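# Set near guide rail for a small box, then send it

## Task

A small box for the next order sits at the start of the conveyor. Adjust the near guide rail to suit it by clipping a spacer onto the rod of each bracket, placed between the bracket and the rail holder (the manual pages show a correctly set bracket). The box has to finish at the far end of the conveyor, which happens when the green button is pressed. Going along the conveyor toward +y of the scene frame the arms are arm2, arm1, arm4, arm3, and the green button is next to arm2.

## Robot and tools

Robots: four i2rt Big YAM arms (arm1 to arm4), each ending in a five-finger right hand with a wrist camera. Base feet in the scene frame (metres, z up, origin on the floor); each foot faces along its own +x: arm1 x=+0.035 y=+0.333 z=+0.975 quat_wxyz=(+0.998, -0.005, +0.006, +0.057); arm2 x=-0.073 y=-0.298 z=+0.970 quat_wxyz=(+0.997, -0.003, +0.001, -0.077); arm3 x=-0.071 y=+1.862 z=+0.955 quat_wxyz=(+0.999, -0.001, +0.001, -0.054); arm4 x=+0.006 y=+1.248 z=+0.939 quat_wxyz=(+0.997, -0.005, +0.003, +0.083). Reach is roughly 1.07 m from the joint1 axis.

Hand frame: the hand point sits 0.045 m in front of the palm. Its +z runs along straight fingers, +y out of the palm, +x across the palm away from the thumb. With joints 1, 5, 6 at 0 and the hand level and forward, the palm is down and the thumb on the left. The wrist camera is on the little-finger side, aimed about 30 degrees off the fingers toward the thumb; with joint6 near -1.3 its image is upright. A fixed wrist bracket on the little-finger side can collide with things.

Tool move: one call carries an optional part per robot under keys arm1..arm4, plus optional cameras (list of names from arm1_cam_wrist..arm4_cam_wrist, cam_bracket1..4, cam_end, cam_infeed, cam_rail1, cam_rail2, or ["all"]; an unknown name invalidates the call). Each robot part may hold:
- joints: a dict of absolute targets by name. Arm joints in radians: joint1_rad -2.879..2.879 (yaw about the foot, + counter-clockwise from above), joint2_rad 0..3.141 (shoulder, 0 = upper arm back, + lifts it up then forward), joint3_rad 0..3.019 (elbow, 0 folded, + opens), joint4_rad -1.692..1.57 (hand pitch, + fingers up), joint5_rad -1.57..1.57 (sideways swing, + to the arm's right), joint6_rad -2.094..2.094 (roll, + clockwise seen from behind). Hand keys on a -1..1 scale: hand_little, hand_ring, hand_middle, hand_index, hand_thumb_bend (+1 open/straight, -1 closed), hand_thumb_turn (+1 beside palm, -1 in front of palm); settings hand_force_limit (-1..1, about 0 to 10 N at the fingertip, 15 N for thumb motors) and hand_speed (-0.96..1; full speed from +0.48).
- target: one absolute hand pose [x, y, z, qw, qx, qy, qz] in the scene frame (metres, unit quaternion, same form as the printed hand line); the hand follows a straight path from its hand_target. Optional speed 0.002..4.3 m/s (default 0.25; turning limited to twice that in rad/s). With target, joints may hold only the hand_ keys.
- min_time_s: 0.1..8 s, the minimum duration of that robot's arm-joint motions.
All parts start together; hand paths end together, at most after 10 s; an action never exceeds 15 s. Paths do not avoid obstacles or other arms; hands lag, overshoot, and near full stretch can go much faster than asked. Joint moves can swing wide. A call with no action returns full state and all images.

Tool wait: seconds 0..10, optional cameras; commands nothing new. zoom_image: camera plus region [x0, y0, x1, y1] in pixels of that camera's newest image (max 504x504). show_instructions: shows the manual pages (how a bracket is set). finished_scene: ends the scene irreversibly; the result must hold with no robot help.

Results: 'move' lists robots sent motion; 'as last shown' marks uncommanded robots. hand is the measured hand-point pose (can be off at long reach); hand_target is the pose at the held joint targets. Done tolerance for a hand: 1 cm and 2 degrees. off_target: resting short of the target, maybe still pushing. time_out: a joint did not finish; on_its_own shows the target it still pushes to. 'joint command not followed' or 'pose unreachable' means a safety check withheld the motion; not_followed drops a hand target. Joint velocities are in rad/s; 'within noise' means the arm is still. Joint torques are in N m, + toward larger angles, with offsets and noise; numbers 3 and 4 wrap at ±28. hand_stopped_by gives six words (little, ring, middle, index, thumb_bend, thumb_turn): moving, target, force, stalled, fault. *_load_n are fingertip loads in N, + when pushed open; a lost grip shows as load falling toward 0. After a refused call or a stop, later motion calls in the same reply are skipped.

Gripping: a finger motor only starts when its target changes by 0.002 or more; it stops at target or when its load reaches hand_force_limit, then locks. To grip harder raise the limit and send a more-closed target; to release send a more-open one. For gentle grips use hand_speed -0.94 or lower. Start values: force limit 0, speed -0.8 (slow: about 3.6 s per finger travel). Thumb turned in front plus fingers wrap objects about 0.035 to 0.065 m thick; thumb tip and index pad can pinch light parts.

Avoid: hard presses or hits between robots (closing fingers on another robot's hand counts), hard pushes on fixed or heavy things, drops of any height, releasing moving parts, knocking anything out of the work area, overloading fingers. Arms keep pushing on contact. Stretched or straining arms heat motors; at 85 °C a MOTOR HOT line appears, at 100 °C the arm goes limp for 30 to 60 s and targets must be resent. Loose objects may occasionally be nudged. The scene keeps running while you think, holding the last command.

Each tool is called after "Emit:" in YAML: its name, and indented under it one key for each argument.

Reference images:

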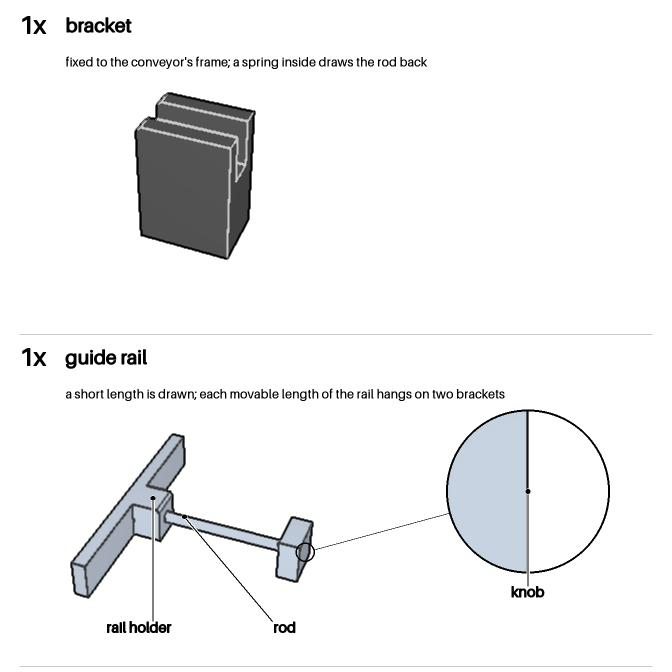

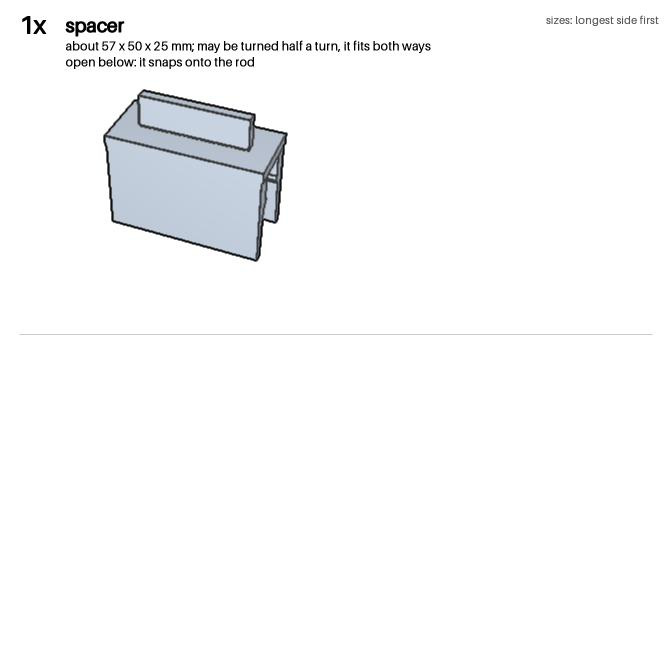

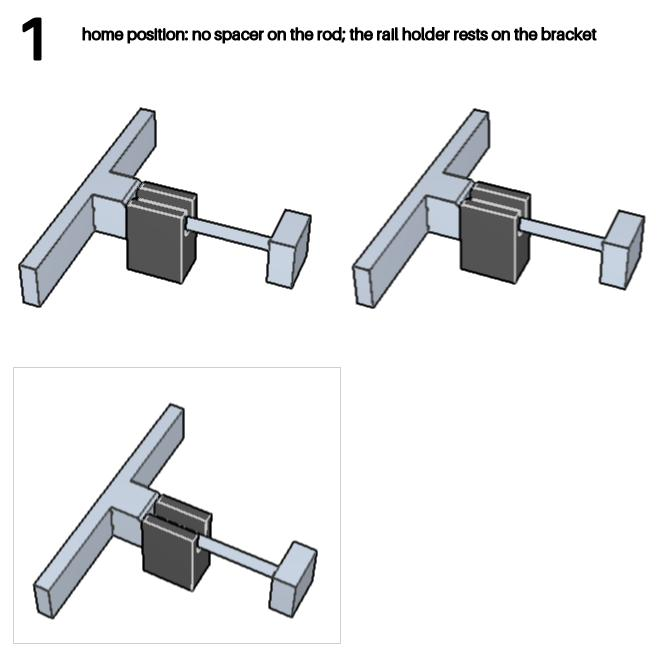

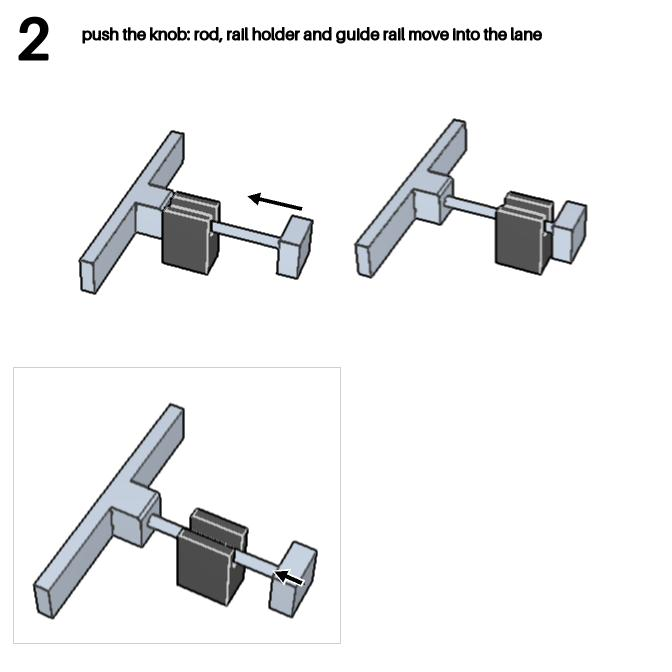

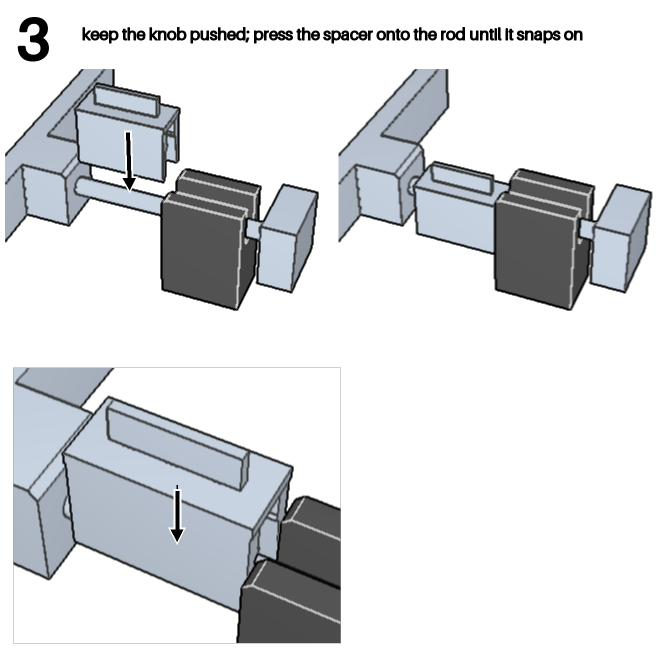

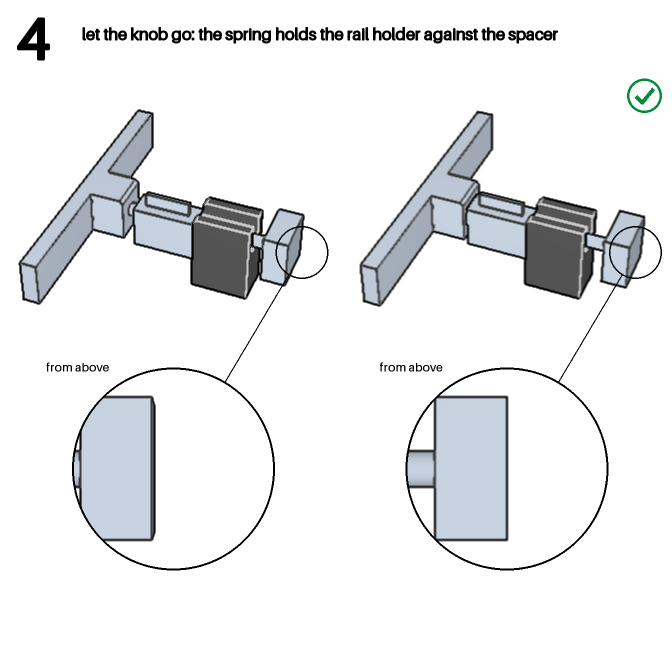

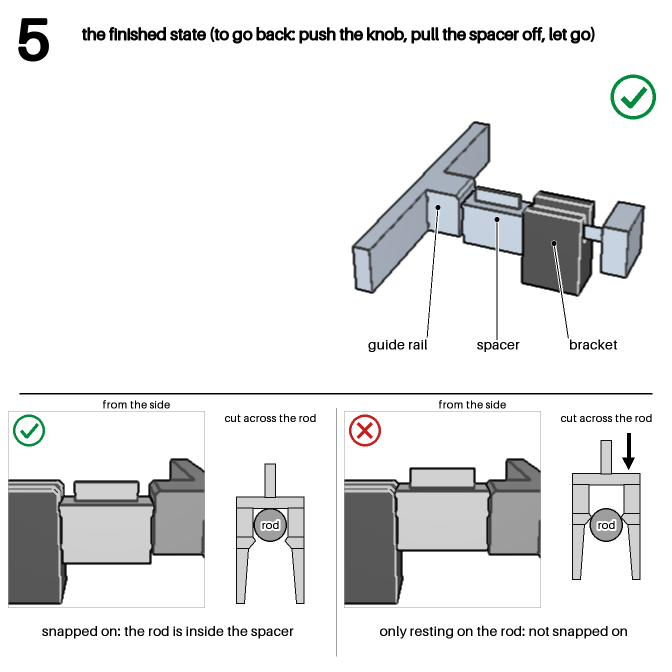

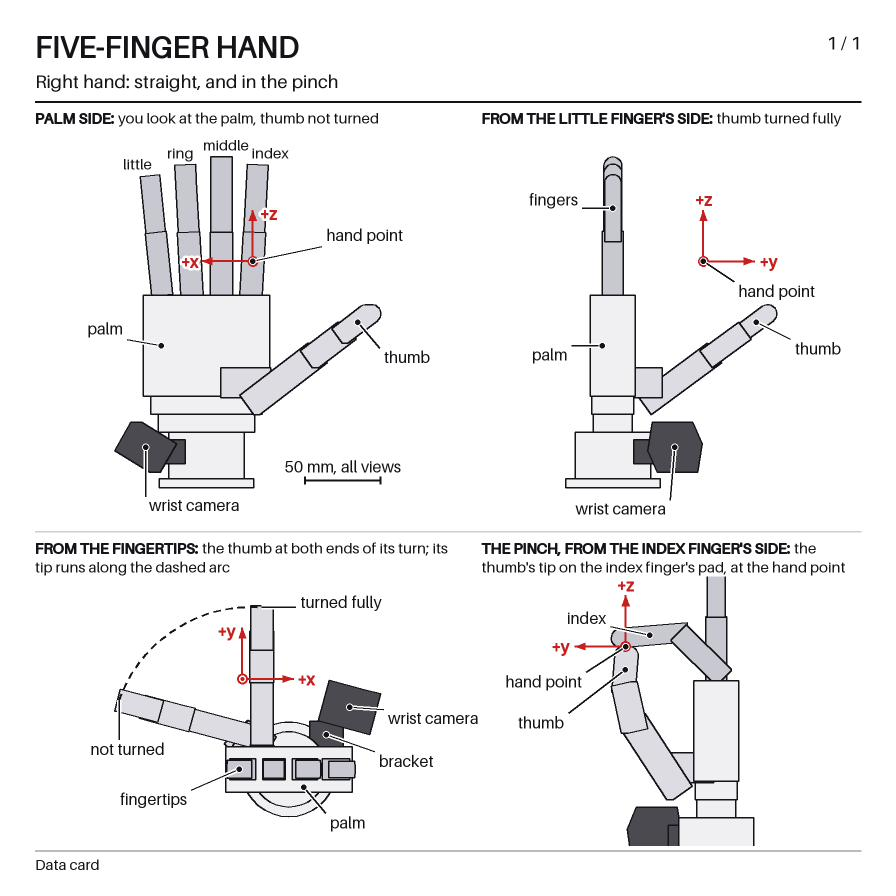

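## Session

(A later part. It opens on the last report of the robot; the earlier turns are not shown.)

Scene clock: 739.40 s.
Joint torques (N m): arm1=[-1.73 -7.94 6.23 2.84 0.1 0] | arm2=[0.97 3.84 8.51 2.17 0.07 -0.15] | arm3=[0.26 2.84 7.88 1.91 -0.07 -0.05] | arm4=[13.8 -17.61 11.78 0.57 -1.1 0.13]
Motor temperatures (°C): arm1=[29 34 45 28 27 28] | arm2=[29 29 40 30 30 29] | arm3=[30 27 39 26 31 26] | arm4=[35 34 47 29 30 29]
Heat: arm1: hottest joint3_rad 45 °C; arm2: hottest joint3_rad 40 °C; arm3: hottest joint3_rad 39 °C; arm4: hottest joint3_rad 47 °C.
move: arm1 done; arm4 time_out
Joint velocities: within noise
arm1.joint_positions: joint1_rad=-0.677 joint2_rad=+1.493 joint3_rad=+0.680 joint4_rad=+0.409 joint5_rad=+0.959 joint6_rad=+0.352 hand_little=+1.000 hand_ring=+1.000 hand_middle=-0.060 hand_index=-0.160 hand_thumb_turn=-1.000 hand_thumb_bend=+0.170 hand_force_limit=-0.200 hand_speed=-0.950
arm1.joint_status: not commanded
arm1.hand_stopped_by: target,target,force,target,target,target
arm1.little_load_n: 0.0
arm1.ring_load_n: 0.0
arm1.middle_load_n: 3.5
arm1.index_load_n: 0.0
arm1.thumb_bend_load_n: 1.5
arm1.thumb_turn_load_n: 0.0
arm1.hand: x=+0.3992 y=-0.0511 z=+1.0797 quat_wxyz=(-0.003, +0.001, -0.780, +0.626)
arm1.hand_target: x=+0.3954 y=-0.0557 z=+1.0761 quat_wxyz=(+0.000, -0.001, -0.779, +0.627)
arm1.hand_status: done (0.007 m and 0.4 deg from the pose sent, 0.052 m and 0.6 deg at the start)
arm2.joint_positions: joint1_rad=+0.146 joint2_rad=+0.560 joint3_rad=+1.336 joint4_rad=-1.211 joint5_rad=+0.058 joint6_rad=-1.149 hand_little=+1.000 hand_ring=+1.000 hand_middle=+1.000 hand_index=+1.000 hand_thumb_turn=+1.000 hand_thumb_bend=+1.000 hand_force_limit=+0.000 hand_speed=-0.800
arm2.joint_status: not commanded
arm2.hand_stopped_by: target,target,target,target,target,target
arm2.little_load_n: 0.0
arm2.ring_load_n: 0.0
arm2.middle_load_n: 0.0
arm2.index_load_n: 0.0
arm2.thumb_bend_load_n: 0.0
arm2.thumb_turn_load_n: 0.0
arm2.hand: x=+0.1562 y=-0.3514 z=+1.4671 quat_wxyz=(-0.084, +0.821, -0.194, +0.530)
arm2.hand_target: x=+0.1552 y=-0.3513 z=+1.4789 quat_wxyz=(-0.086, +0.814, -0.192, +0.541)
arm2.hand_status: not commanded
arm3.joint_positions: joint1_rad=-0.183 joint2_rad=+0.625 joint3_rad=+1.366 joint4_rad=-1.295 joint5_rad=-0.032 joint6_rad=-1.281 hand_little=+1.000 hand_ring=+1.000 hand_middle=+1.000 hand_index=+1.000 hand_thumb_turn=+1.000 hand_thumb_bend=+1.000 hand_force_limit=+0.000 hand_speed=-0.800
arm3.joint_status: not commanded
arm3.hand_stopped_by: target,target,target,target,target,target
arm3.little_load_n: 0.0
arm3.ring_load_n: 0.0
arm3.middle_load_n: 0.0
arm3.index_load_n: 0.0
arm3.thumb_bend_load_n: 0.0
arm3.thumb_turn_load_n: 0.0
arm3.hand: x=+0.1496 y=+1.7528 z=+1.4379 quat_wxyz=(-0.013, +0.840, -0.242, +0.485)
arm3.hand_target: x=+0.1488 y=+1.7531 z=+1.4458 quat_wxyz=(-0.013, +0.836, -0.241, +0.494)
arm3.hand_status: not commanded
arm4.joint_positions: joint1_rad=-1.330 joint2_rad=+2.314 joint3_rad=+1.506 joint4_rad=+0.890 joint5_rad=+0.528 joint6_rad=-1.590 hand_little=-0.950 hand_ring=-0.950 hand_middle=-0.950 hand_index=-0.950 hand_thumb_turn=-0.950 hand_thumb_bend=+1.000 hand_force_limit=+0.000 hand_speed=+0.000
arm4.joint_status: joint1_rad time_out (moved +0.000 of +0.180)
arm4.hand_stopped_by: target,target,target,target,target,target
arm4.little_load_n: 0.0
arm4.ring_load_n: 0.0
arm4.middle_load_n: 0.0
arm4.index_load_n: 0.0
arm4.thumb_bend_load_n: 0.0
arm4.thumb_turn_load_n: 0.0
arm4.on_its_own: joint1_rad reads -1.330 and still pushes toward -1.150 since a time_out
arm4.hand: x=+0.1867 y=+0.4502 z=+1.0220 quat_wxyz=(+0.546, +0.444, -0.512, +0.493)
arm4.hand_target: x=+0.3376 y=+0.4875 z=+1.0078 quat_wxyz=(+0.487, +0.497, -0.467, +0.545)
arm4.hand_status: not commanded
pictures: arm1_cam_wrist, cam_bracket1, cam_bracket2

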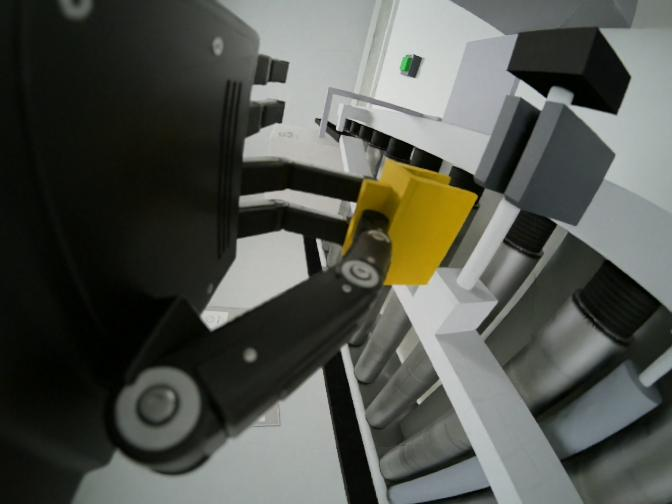

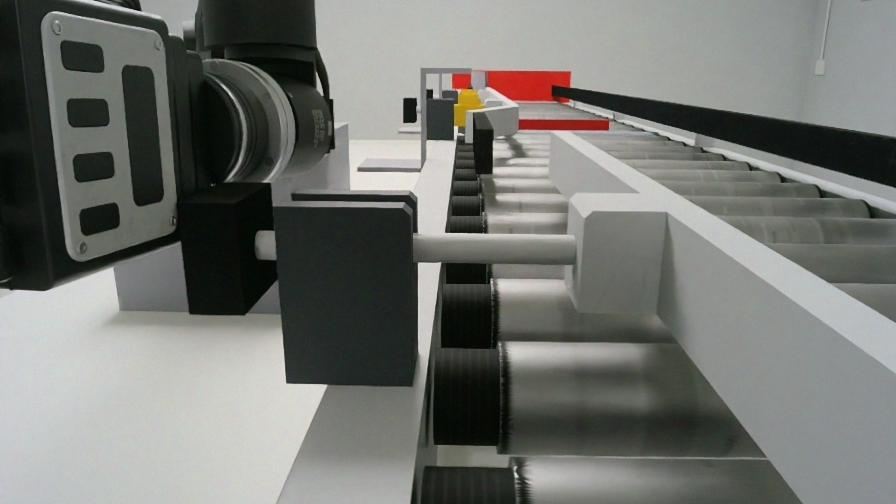

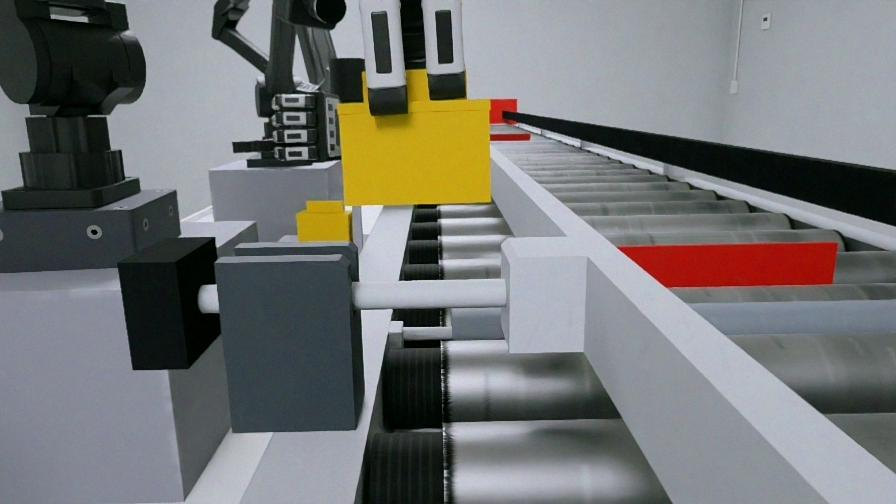

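Emit:
move:
  arm1: {"target": [0.4076, -0.0444, 1.068, 0, 0, 0.749, -0.6626], "speed": 0.06}
  cameras: ["cam_bracket2"]

Emit:
zoom_image:
  camera: "cam_bracket2"
  region: [330, 50, 530, 250]

Scene clock: 748.53 s.
Joint torques (N m): arm1=[-0.15 -8 5.44 2.99 0.35 0.03] | arm2=[0.97 3.78 8.49 2.15 0.07 -0.15] | arm3=[0.26 2.84 7.88 1.91 -0.08 -0.05] | arm4=[13.74 -17.44 11.77 0.57 -1.11 0.13]
Motor temperatures (°C): arm1=[29 34 45 28 27 27] | arm2=[29 29 40 30 30 29] | arm3=[30 27 39 26 31 26] | arm4=[35 34 47 29 31 29]
Heat: arm1: hottest joint3_rad 45 °C; arm2: hottest joint3_rad 40 °C; arm3: hottest joint3_rad 39 °C; arm4: hottest joint3_rad 47 °C.
move: arm1 done
Joint velocities: within noise
arm1.joint_positions: joint1_rad=-0.640 joint2_rad=+1.573 joint3_rad=+0.648 joint4_rad=+0.662 joint5_rad=+1.033 joint6_rad=+0.247 hand_little=+1.000 hand_ring=+1.000 hand_middle=-0.060 hand_index=-0.160 hand_thumb_turn=-1.000 hand_thumb_bend=+0.170 hand_force_limit=-0.200 hand_speed=-0.950
arm1.joint_status: not commanded
arm1.hand_stopped_by: target,target,force,target,target,target
arm1.little_load_n: 0.0
arm1.ring_load_n: 0.0
arm1.middle_load_n: 4.0
arm1.index_load_n: 0.0
arm1.thumb_bend_load_n: 2.0
arm1.thumb_turn_load_n: 0.0
arm1.hand: x=+0.4056 y=-0.0487 z=+1.0748 quat_wxyz=(-0.001, -0.005, -0.749, +0.662)
arm1.hand_target: x=+0.4076 y=-0.0445 z=+1.0682 quat_wxyz=(+0.000, +0.001, -0.749, +0.663)
arm1.hand_status: done (0.008 m and 0.6 deg from the pose sent, 0.016 m and 5.5 deg at the start)
arm2, arm3, arm4: as last shown
arm4.on_its_own: joint1_rad reads -1.330 and still pushes toward -1.150 since a time_out

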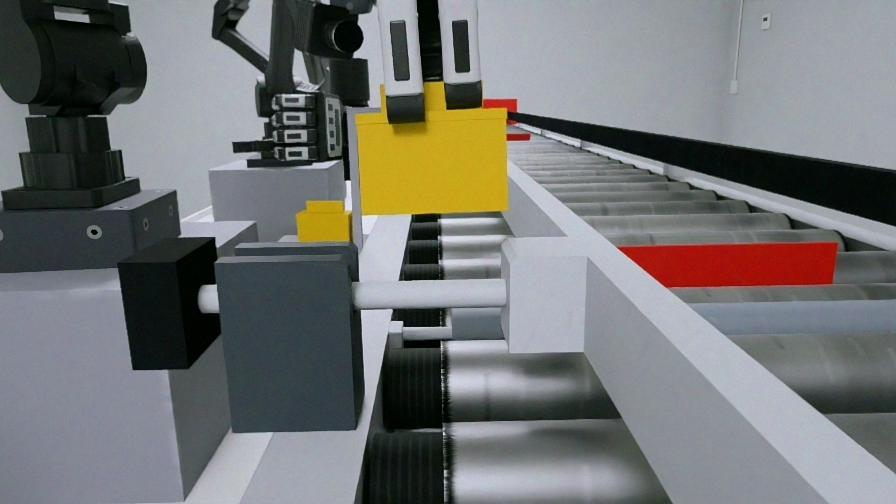

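Scaled by 2.520.

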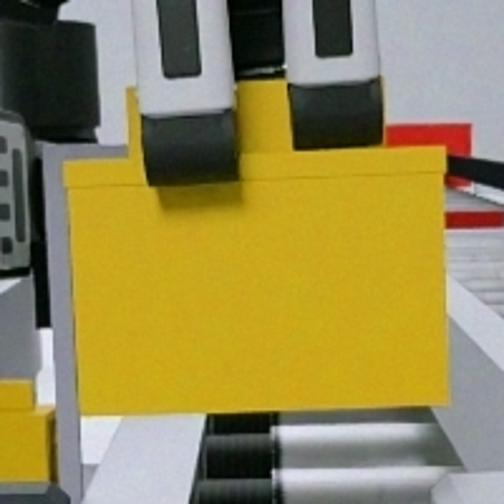

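Emit:
move:
  arm1: {"target": [0.4050, -0.0412, 1.046, 0.0042, -0.0312, 0.7489, -0.6620], "speed": 0.05}
  cameras: ["cam_bracket2"]

Emit:
zoom_image:
  camera: "cam_bracket2"
  region: [330, 80, 530, 280]

Scene clock: 762.10 s.
Joint torques (N m): arm1=[-0.26 -8.23 4.9 2.95 0.04 0] | arm2=[1.03 3.78 8.51 2.17 0.07 -0.15] | arm3=[0.26 2.84 7.88 1.92 -0.07 -0.05] | arm4=[13.68 -17.49 11.74 0.55 -1.1 0.13]
Motor temperatures (°C): arm1=[29 34 44 28 27 27] | arm2=[29 29 40 30 30 29] | arm3=[30 27 39 26 31 26] | arm4=[35 34 47 29 31 29]
Heat: arm1: hottest joint3_rad 44 °C; arm2: hottest joint3_rad 40 °C; arm3: hottest joint3_rad 39 °C; arm4: hottest joint3_rad 47 °C.
move: arm1 done
Joint velocities: within noise
arm1.joint_positions: joint1_rad=-0.640 joint2_rad=+1.619 joint3_rad=+0.609 joint4_rad=+0.766 joint5_rad=+0.987 joint6_rad=+0.192 hand_little=+1.000 hand_ring=+1.000 hand_middle=-0.060 hand_index=-0.160 hand_thumb_turn=-1.000 hand_thumb_bend=+0.170 hand_force_limit=-0.200 hand_speed=-0.950
arm1.joint_status: not commanded
arm1.hand_stopped_by: target,target,force,target,target,target
arm1.little_load_n: 0.0
arm1.ring_load_n: 0.0
arm1.middle_load_n: 3.5
arm1.index_load_n: 0.0
arm1.thumb_bend_load_n: 1.5
arm1.thumb_turn_load_n: 0.5
arm1.hand: x=+0.4046 y=-0.0428 z=+1.0534 quat_wxyz=(-0.006, +0.025, -0.749, +0.662)
arm1.hand_target: x=+0.4048 y=-0.0411 z=+1.0473 quat_wxyz=(-0.005, +0.030, -0.749, +0.662)
arm1.hand_status: done (0.008 m and 0.8 deg from the pose sent, 0.030 m and 4.2 deg at the start)
arm2, arm3, arm4: as last shown
arm4.thumb_bend_load_n: 0.5
arm4.thumb_turn_load_n: 0.5
arm4.on_its_own: joint1_rad reads -1.330 and still pushes toward -1.150 since a time_out

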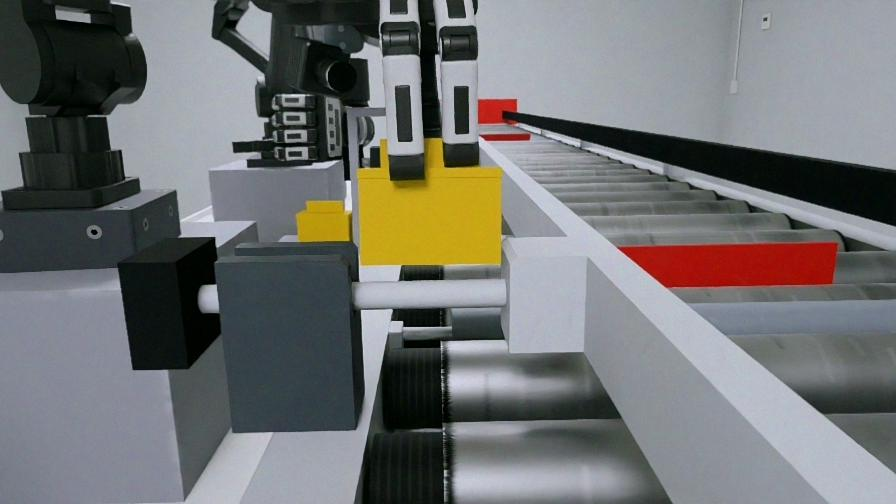

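Scaled by 2.520.

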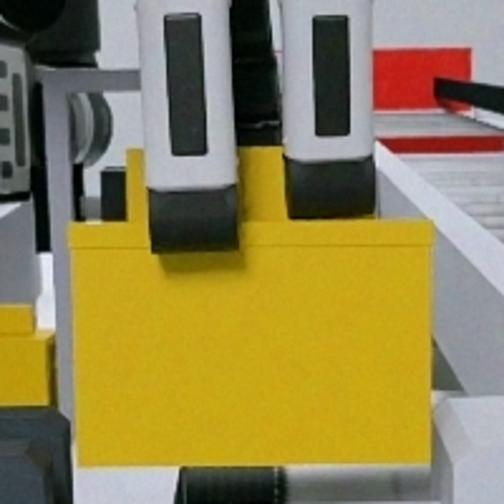

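Emit:
move:
  cameras: ["cam_bracket4", "cam_bracket2", "cam_bracket3", "arm1_cam_wrist"]

Emit:
zoom_image:
  camera: "cam_bracket4"
  region: [240, 180, 440, 400]

Emit:
zoom_image:
  camera: "cam_bracket2"
  region: [200, 220, 400, 440]

Emit:
zoom_image:
  camera: "cam_bracket4"
  region: [380, 180, 580, 400]

Emit:
zoom_image:
  camera: "arm1_cam_wrist"
  region: [340, 130, 600, 340]

Scene clock: 770.57 s.
Joint torques (N m): arm1=[-0.03 -8.53 4.93 2.91 0.01 0.01] | arm2=[0.97 3.9 8.49 2.15 0.07 -0.15] | arm3=[0.26 2.78 7.88 1.91 -0.08 -0.05] | arm4=[13.68 -17.49 11.78 0.55 -1.11 0.13]
Motor temperatures (°C): arm1=[29 34 44 28 27 27] | arm2=[29 29 40 30 30 29] | arm3=[30 27 39 26 31 26] | arm4=[35 34 47 29 31 29]
Heat: arm1: hottest joint3_rad 44 °C; arm2: hottest joint3_rad 40 °C; arm3: hottest joint3_rad 39 °C; arm4: hottest joint3_rad 47 °C.
Joint velocities: within noise
arm1.joint_positions: joint1_rad=-0.640 joint2_rad=+1.619 joint3_rad=+0.609 joint4_rad=+0.766 joint5_rad=+0.987 joint6_rad=+0.192 hand_little=+1.000 hand_ring=+1.000 hand_middle=-0.060 hand_index=-0.160 hand_thumb_turn=-1.000 hand_thumb_bend=+0.170 hand_force_limit=-0.200 hand_speed=-0.950
arm1.joint_status: not commanded
arm1.hand_stopped_by: target,target,force,target,target,target
arm1.little_load_n: 0.0
arm1.ring_load_n: -0.5
arm1.middle_load_n: 3.5
arm1.index_load_n: 0.0
arm1.thumb_bend_load_n: 2.0
arm1.thumb_turn_load_n: 0.0
arm1.hand: x=+0.4046 y=-0.0428 z=+1.0534 quat_wxyz=(-0.006, +0.025, -0.749, +0.662) (m; scene frame)
arm1.hand_target: x=+0.4048 y=-0.0411 z=+1.0473 quat_wxyz=(-0.005, +0.030, -0.749, +0.662) (m; scene frame)
arm1.hand_status: done (0.008 m and 0.8 deg from the pose sent, 0.030 m and 4.2 deg at the start)
arm2.joint_positions: joint1_rad=+0.146 joint2_rad=+0.560 joint3_rad=+1.336 joint4_rad=-1.211 joint5_rad=+0.058 joint6_rad=-1.149 hand_little=+1.000 hand_ring=+1.000 hand_middle=+1.000 hand_index=+1.000 hand_thumb_turn=+1.000 hand_thumb_bend=+1.000 hand_force_limit=+0.000 hand_speed=-0.800
arm2.joint_status: not commanded
arm2.hand_stopped_by: target,target,target,target,target,target
arm2.little_load_n: 0.0
arm2.ring_load_n: 0.0
arm2.middle_load_n: 0.0
arm2.index_load_n: 0.0
arm2.thumb_bend_load_n: 0.0
arm2.thumb_turn_load_n: 0.0
arm2.hand: x=+0.1562 y=-0.3514 z=+1.4671 quat_wxyz=(-0.084, +0.821, -0.194, +0.530) (m; scene frame)
arm2.hand_target: x=+0.1552 y=-0.3513 z=+1.4789 quat_wxyz=(-0.086, +0.814, -0.192, +0.541) (m; scene frame)
arm2.hand_status: not commanded
arm3.joint_positions: joint1_rad=-0.183 joint2_rad=+0.625 joint3_rad=+1.366 joint4_rad=-1.295 joint5_rad=-0.032 joint6_rad=-1.281 hand_little=+1.000 hand_ring=+1.000 hand_middle=+1.000 hand_index=+1.000 hand_thumb_turn=+1.000 hand_thumb_bend=+1.000 hand_force_limit=+0.000 hand_speed=-0.800
arm3.joint_status: not commanded
arm3.hand_stopped_by: target,target,target,target,target,target
arm3.little_load_n: 0.0
arm3.ring_load_n: 0.0
arm3.middle_load_n: 0.0
arm3.index_load_n: 0.0
arm3.thumb_bend_load_n: 0.0
arm3.thumb_turn_load_n: 0.0
arm3.hand: x=+0.1496 y=+1.7528 z=+1.4379 quat_wxyz=(-0.013, +0.840, -0.242, +0.485) (m; scene frame)
arm3.hand_target: x=+0.1488 y=+1.7531 z=+1.4458 quat_wxyz=(-0.013, +0.836, -0.241, +0.494) (m; scene frame)
arm3.hand_status: not commanded
arm4.joint_positions: joint1_rad=-1.330 joint2_rad=+2.314 joint3_rad=+1.506 joint4_rad=+0.890 joint5_rad=+0.528 joint6_rad=-1.590 hand_little=-0.950 hand_ring=-0.950 hand_middle=-0.950 hand_index=-0.950 hand_thumb_turn=-0.950 hand_thumb_bend=+1.000 hand_force_limit=+0.000 hand_speed=+0.000
arm4.joint_status: not commanded
arm4.hand_stopped_by: target,target,target,target,target,target
arm4.little_load_n: 0.0
arm4.ring_load_n: 0.0
arm4.middle_load_n: 0.0
arm4.index_load_n: 0.0
arm4.thumb_bend_load_n: 0.0
arm4.thumb_turn_load_n: 0.0
arm4.on_its_own: joint1_rad reads -1.330 and still pushes toward -1.150 since a time_out
arm4.hand: x=+0.1867 y=+0.4502 z=+1.0220 quat_wxyz=(+0.546, +0.444, -0.512, +0.493) (m; scene frame)
arm4.hand_target: x=+0.3376 y=+0.4875 z=+1.0078 quat_wxyz=(+0.487, +0.497, -0.467, +0.545) (m; scene frame)
arm4.hand_status: not commanded
pictures: arm1_cam_wrist, cam_bracket2, cam_bracket3, cam_bracket4

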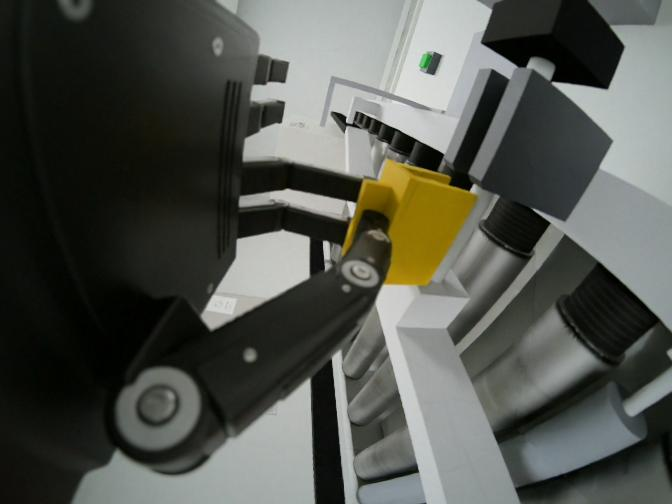

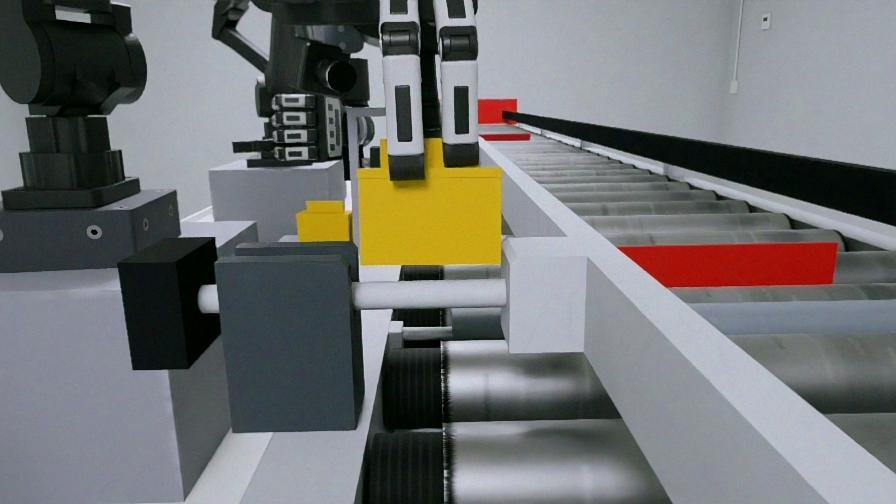

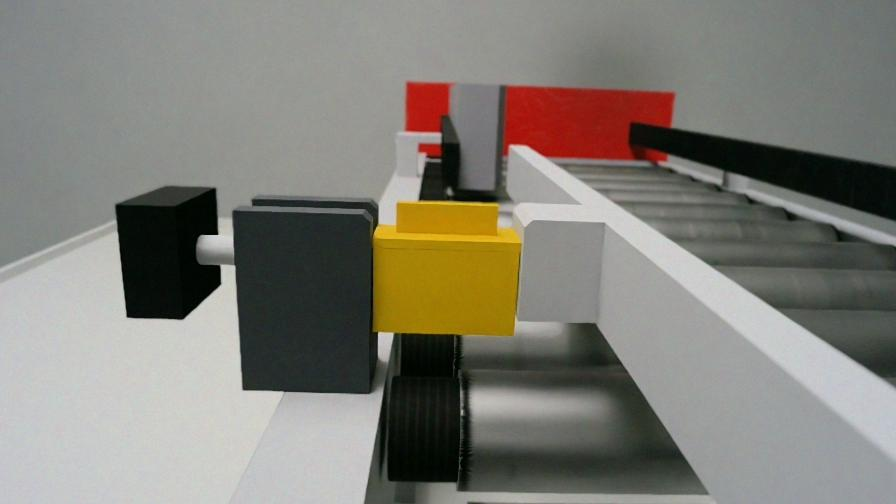

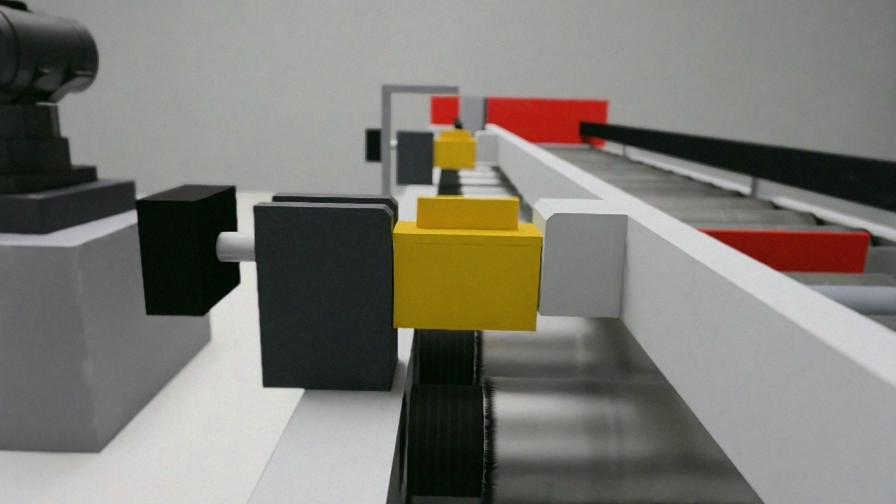

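Scaled by 2.291.

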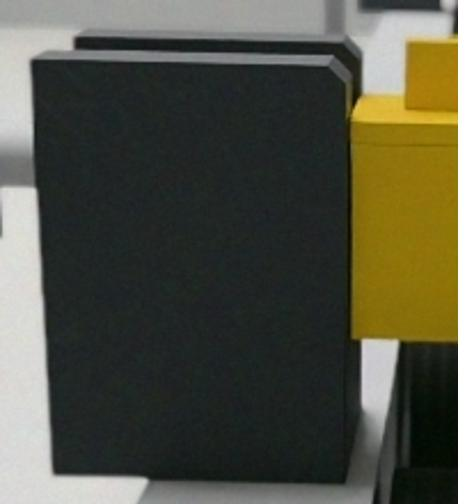

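Scaled by 2.291.

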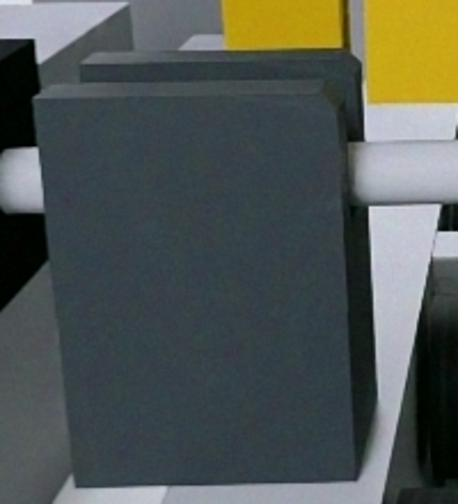

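Scaled by 2.291.

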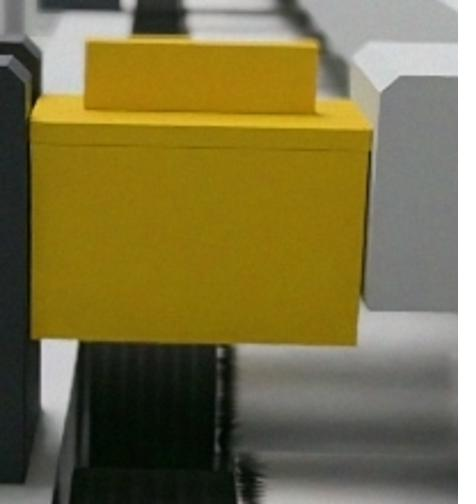

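Scaled by 1.938 from the camera's image (finer frame: 960x720).

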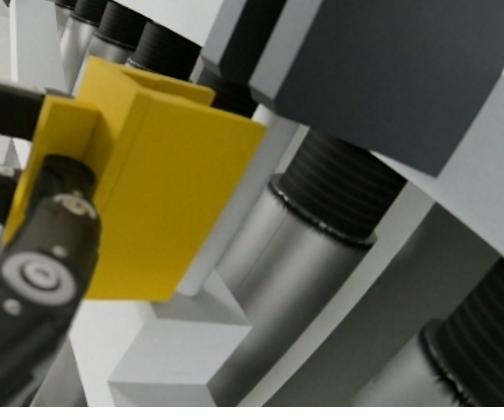

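Emit:
move:
  arm1: {"target": [0.4005, -0.0507, 1.048, 0.0042, -0.0312, 0.7489, -0.6620], "speed": 0.05}
  cameras: ["cam_bracket2", "arm1_cam_wrist"]

Emit:
zoom_image:
  camera: "cam_bracket2"
  region: [330, 80, 530, 280]

Emit:
zoom_image:
  camera: "arm1_cam_wrist"
  region: [340, 130, 600, 340]

Scene clock: 792.20 s.
Joint torques (N m): arm1=[-1.9 -8 5.19 3.06 0.03 -0.02] | arm2=[0.91 3.84 8.5 2.17 0.07 -0.15] | arm3=[0.26 2.84 7.88 1.91 -0.07 -0.05] | arm4=[13.86 -17.61 11.77 0.55 -1.1 0.13]
Motor temperatures (°C): arm1=[29 34 43 29 27 27] | arm2=[29 29 41 30 30 29] | arm3=[30 27 39 26 31 26] | arm4=[35 34 47 29 31 29]
Heat: arm1: hottest joint3_rad 43 °C; arm2: hottest joint3_rad 41 °C; arm3: hottest joint3_rad 39 °C; arm4: hottest joint3_rad 47 °C.
move: arm1 done
Joint velocities: within noise
arm1.joint_positions: joint1_rad=-0.653 joint2_rad=+1.619 joint3_rad=+0.609 joint4_rad=+0.768 joint5_rad=+0.961 joint6_rad=+0.180 hand_little=+1.000 hand_ring=+1.000 hand_middle=-0.060 hand_index=-0.160 hand_thumb_turn=-1.000 hand_thumb_bend=+0.170 hand_force_limit=-0.200 hand_speed=-0.950
arm1.joint_status: not commanded
arm1.hand_stopped_by: target,target,force,target,target,target
arm1.little_load_n: 0.0
arm1.ring_load_n: 0.0
arm1.middle_load_n: 3.5
arm1.index_load_n: 0.0
arm1.thumb_bend_load_n: 2.0
arm1.thumb_turn_load_n: 0.0
arm1.hand: x=+0.4042 y=-0.0459 z=+1.0525 quat_wxyz=(-0.008, +0.033, -0.750, +0.661)
arm1.hand_target: x=+0.4001 y=-0.0505 z=+1.0478 quat_wxyz=(-0.003, +0.032, -0.749, +0.661)
arm1.hand_status: done (0.008 m and 0.5 deg from the pose sent, 0.010 m and 0.8 deg at the start)
arm2, arm3, arm4: as last shown
arm2.thumb_bend_load_n: 0.5
arm4.index_load_n: 0.5
arm4.on_its_own: joint1_rad reads -1.330 and still pushes toward -1.150 since a time_out
pictures: arm1_cam_wrist, cam_bracket2

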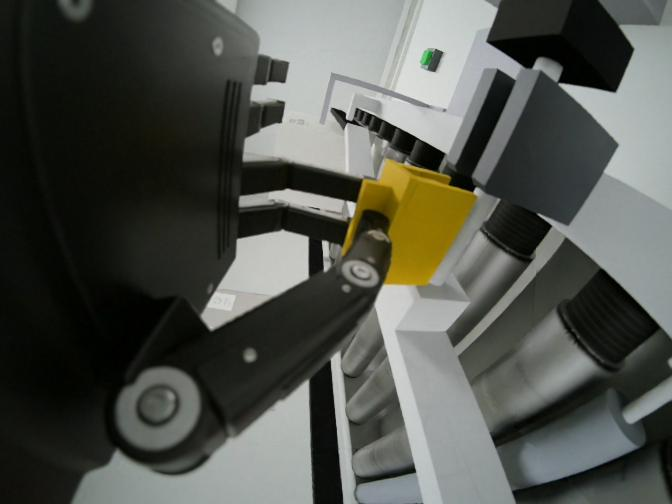

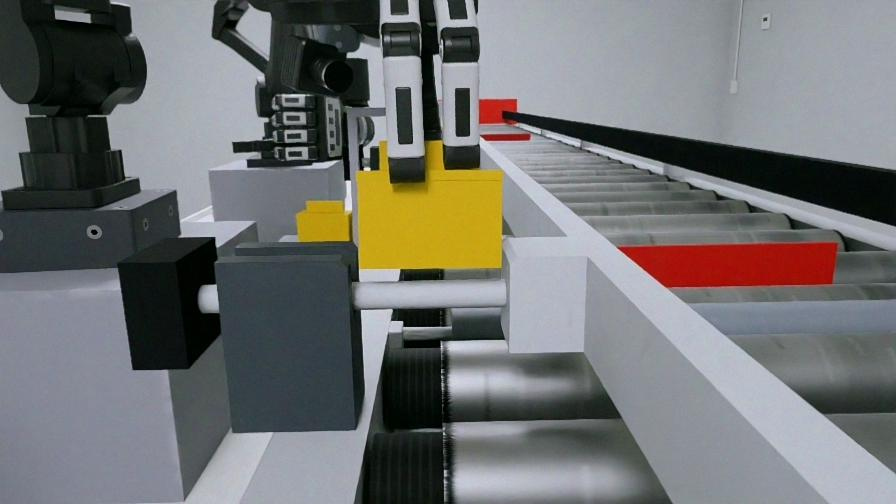

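Scaled by 2.520.

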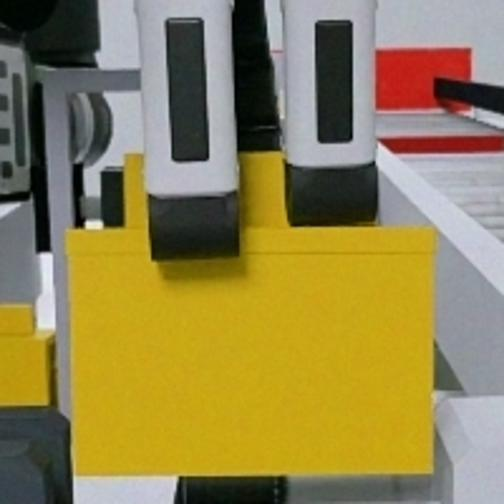

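Scaled by 1.938 from the camera's image (finer frame: 960x720).

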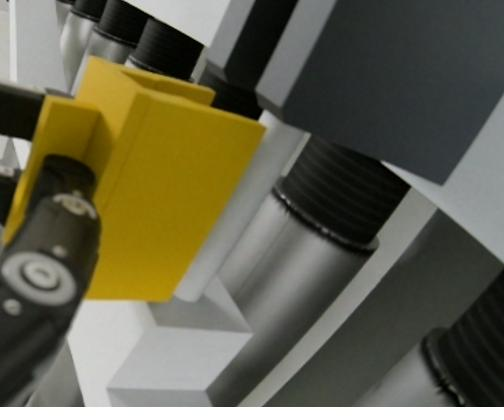

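Emit:
move:
  arm1: {"target": [0.4003, -0.0527, 1.028, 0.0042, -0.0312, 0.7489, -0.6620], "speed": 0.04}
  cameras: ["cam_bracket2", "arm1_cam_wrist"]

Emit:
zoom_image:
  camera: "cam_bracket2"
  region: [330, 120, 530, 320]

Emit:
zoom_image:
  camera: "arm1_cam_wrist"
  region: [340, 130, 600, 340]

Scene clock: 809.10 s.
Joint torques (N m): arm1=[-1.96 -8.47 4.3 2.78 -0.02 0] | arm2=[0.97 3.78 8.5 2.18 0.07 -0.15] | arm3=[0.26 2.84 7.87 1.89 -0.08 -0.05] | arm4=[13.63 -17.61 11.75 0.55 -1.11 0.13]
Motor temperatures (°C): arm1=[29 34 42 29 27 27] | arm2=[29 29 41 30 30 29] | arm3=[30 27 39 26 31 26] | arm4=[35 34 47 29 31 29]
Heat: arm1: hottest joint3_rad 42 °C; arm2: hottest joint3_rad 41 °C; arm3: hottest joint3_rad 39 °C; arm4: hottest joint3_rad 47 °C.
move: arm1 off_target
Joint velocities: within noise
arm1.joint_positions: joint1_rad=-0.654 joint2_rad=+1.683 joint3_rad=+0.609 joint4_rad=+0.843 joint5_rad=+0.956 joint6_rad=+0.180 hand_little=+1.000 hand_ring=+1.000 hand_middle=-0.061 hand_index=-0.160 hand_thumb_turn=-1.000 hand_thumb_bend=+0.170 hand_force_limit=-0.200 hand_speed=-0.950
arm1.joint_status: not commanded
arm1.hand_stopped_by: target,target,force,target,target,target
arm1.little_load_n: 0.0
arm1.ring_load_n: 0.0
arm1.middle_load_n: 0.0
arm1.index_load_n: 0.0
arm1.thumb_bend_load_n: 0.0
arm1.thumb_turn_load_n: 0.0
arm1.hand: x=+0.4076 y=-0.0484 z=+1.0358 quat_wxyz=(-0.012, +0.031, -0.748, +0.662)
arm1.hand_target: x=+0.4003 y=-0.0521 z=+1.0283 quat_wxyz=(-0.005, +0.031, -0.749, +0.662)
arm1.hand_status: off_target (0.012 m and 0.9 deg from the pose sent, 0.026 m and 0.5 deg at the start)
arm2, arm3, arm4: as last shown
arm2.thumb_bend_load_n: 0.0
arm4.index_load_n: 0.0
arm4.on_its_own: joint1_rad reads -1.330 and still pushes toward -1.150 since a time_out
pictures: arm1_cam_wrist, cam_bracket2

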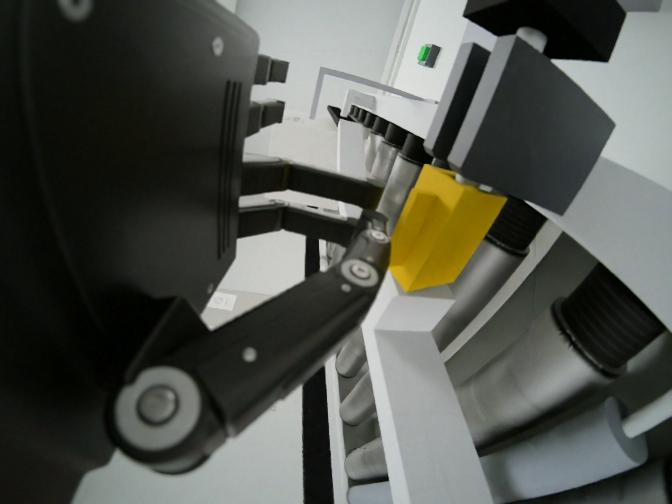

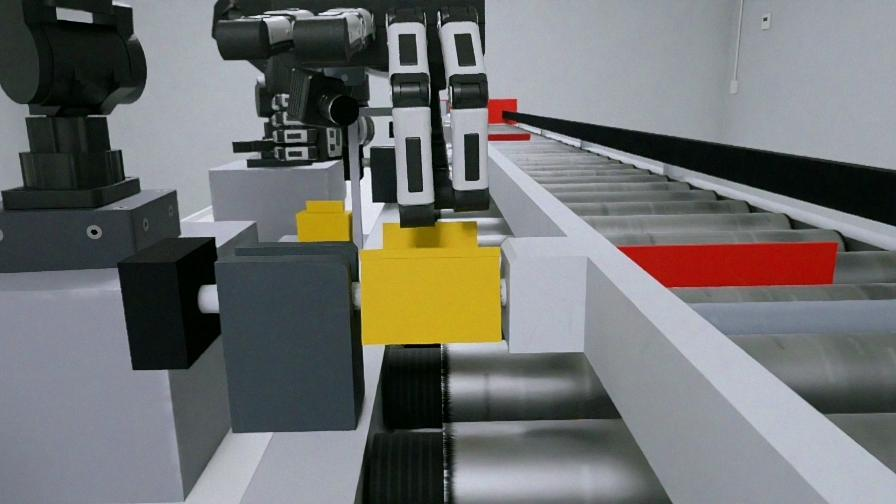

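Scaled by 2.520.

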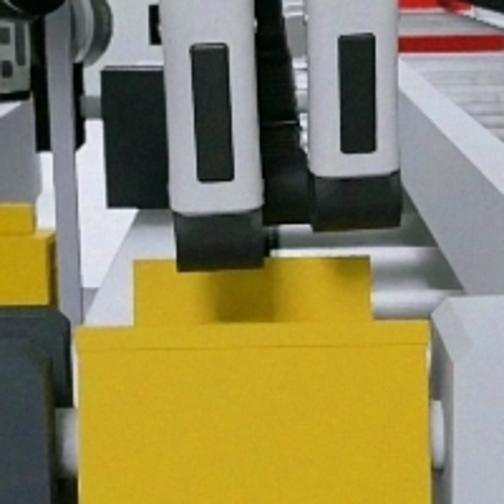

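Scaled by 1.938 from the camera's image (finer frame: 960x720).

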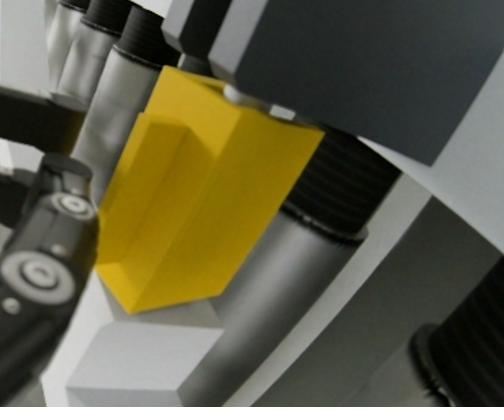

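Emit:
move:
  arm1: {"target": [0.400, -0.050, 1.15, 0, 0, 0.7489, -0.6626], "speed": 0.15, "joints": {"hand_index": 0.1, "hand_middle": 0.1, "hand_speed": -0.8}}
  cameras: ["cam_bracket2", "arm1_cam_wrist"]

Emit:
zoom_image:
  camera: "cam_bracket2"
  region: [330, 200, 530, 400]

Scene clock: 840.43 s.
Joint torques (N m): arm1=[-0.79 -7.94 9.52 1.09 0.28 0.23] | arm2=[0.97 3.78 8.5 2.18 0.07 -0.14] | arm3=[0.26 2.84 7.88 1.89 -0.08 -0.05] | arm4=[13.63 -17.67 11.81 0.54 -1.11 0.13]
Motor temperatures (°C): arm1=[29 34 41 28 27 27] | arm2=[29 29 41 30 30 29] | arm3=[30 27 39 26 31 26] | arm4=[35 34 47 29 32 29]
Heat: arm1: hottest joint3_rad 41 °C; arm2: hottest joint3_rad 41 °C; arm3: hottest joint3_rad 39 °C; arm4: hottest joint3_rad 47 °C.
move: arm1 off_target
Joint velocities: within noise
arm1.joint_positions: joint1_rad=-0.654 joint2_rad=+1.383 joint3_rad=+0.671 joint4_rad=+0.437 joint5_rad=+1.010 joint6_rad=+0.217 hand_little=+1.000 hand_ring=+1.000 hand_middle=+0.100 hand_index=+0.100 hand_thumb_turn=-1.000 hand_thumb_bend=+0.170 hand_force_limit=-0.200 hand_speed=-0.800
arm1.joint_status: all done
arm1.hand_stopped_by: target,target,target,target,target,target
arm1.little_load_n: 0.0
arm1.ring_load_n: 0.0
arm1.middle_load_n: 0.0
arm1.index_load_n: 0.0
arm1.thumb_bend_load_n: 0.0
arm1.thumb_turn_load_n: 0.0
arm1.hand: x=+0.3908 y=-0.0443 z=+1.1325 quat_wxyz=(+0.009, +0.012, -0.753, +0.658)
arm1.hand_target: x=+0.4007 y=-0.0503 z=+1.1484 quat_wxyz=(+0.000, +0.000, -0.749, +0.663)
arm1.hand_status: off_target (0.021 m and 1.9 deg from the pose sent, 0.115 m and 3.8 deg at the start)
arm2, arm3, arm4: as last shown
arm4.thumb_turn_load_n: 0.5
arm4.on_its_own: joint1_rad reads -1.330 and still pushes toward -1.150 since a time_out
pictures: arm1_cam_wrist, cam_bracket2

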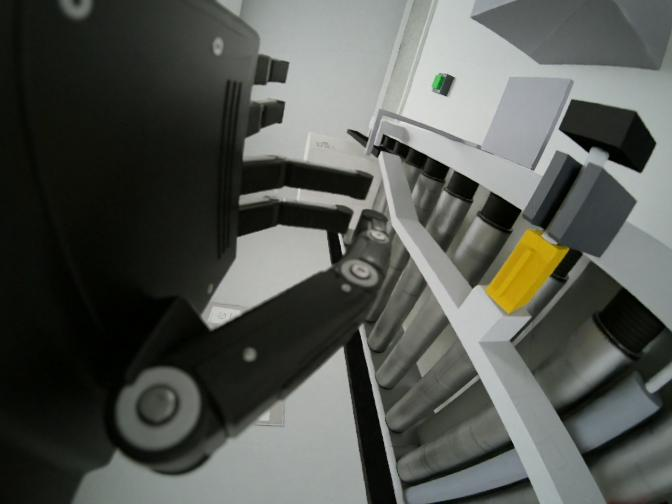

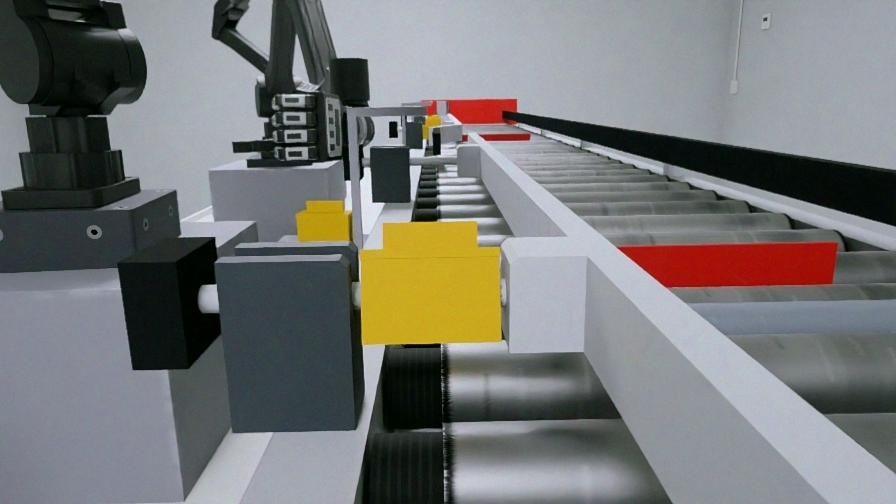

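Scaled by 2.520.

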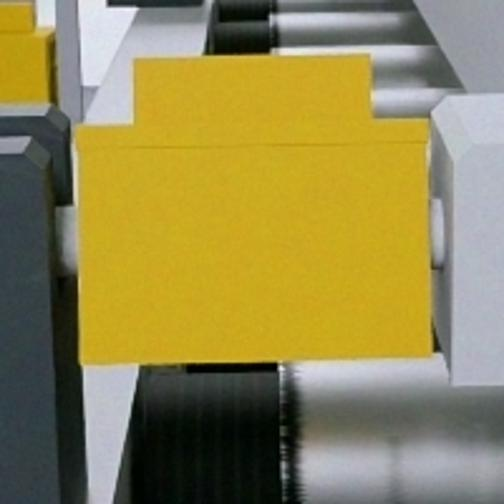

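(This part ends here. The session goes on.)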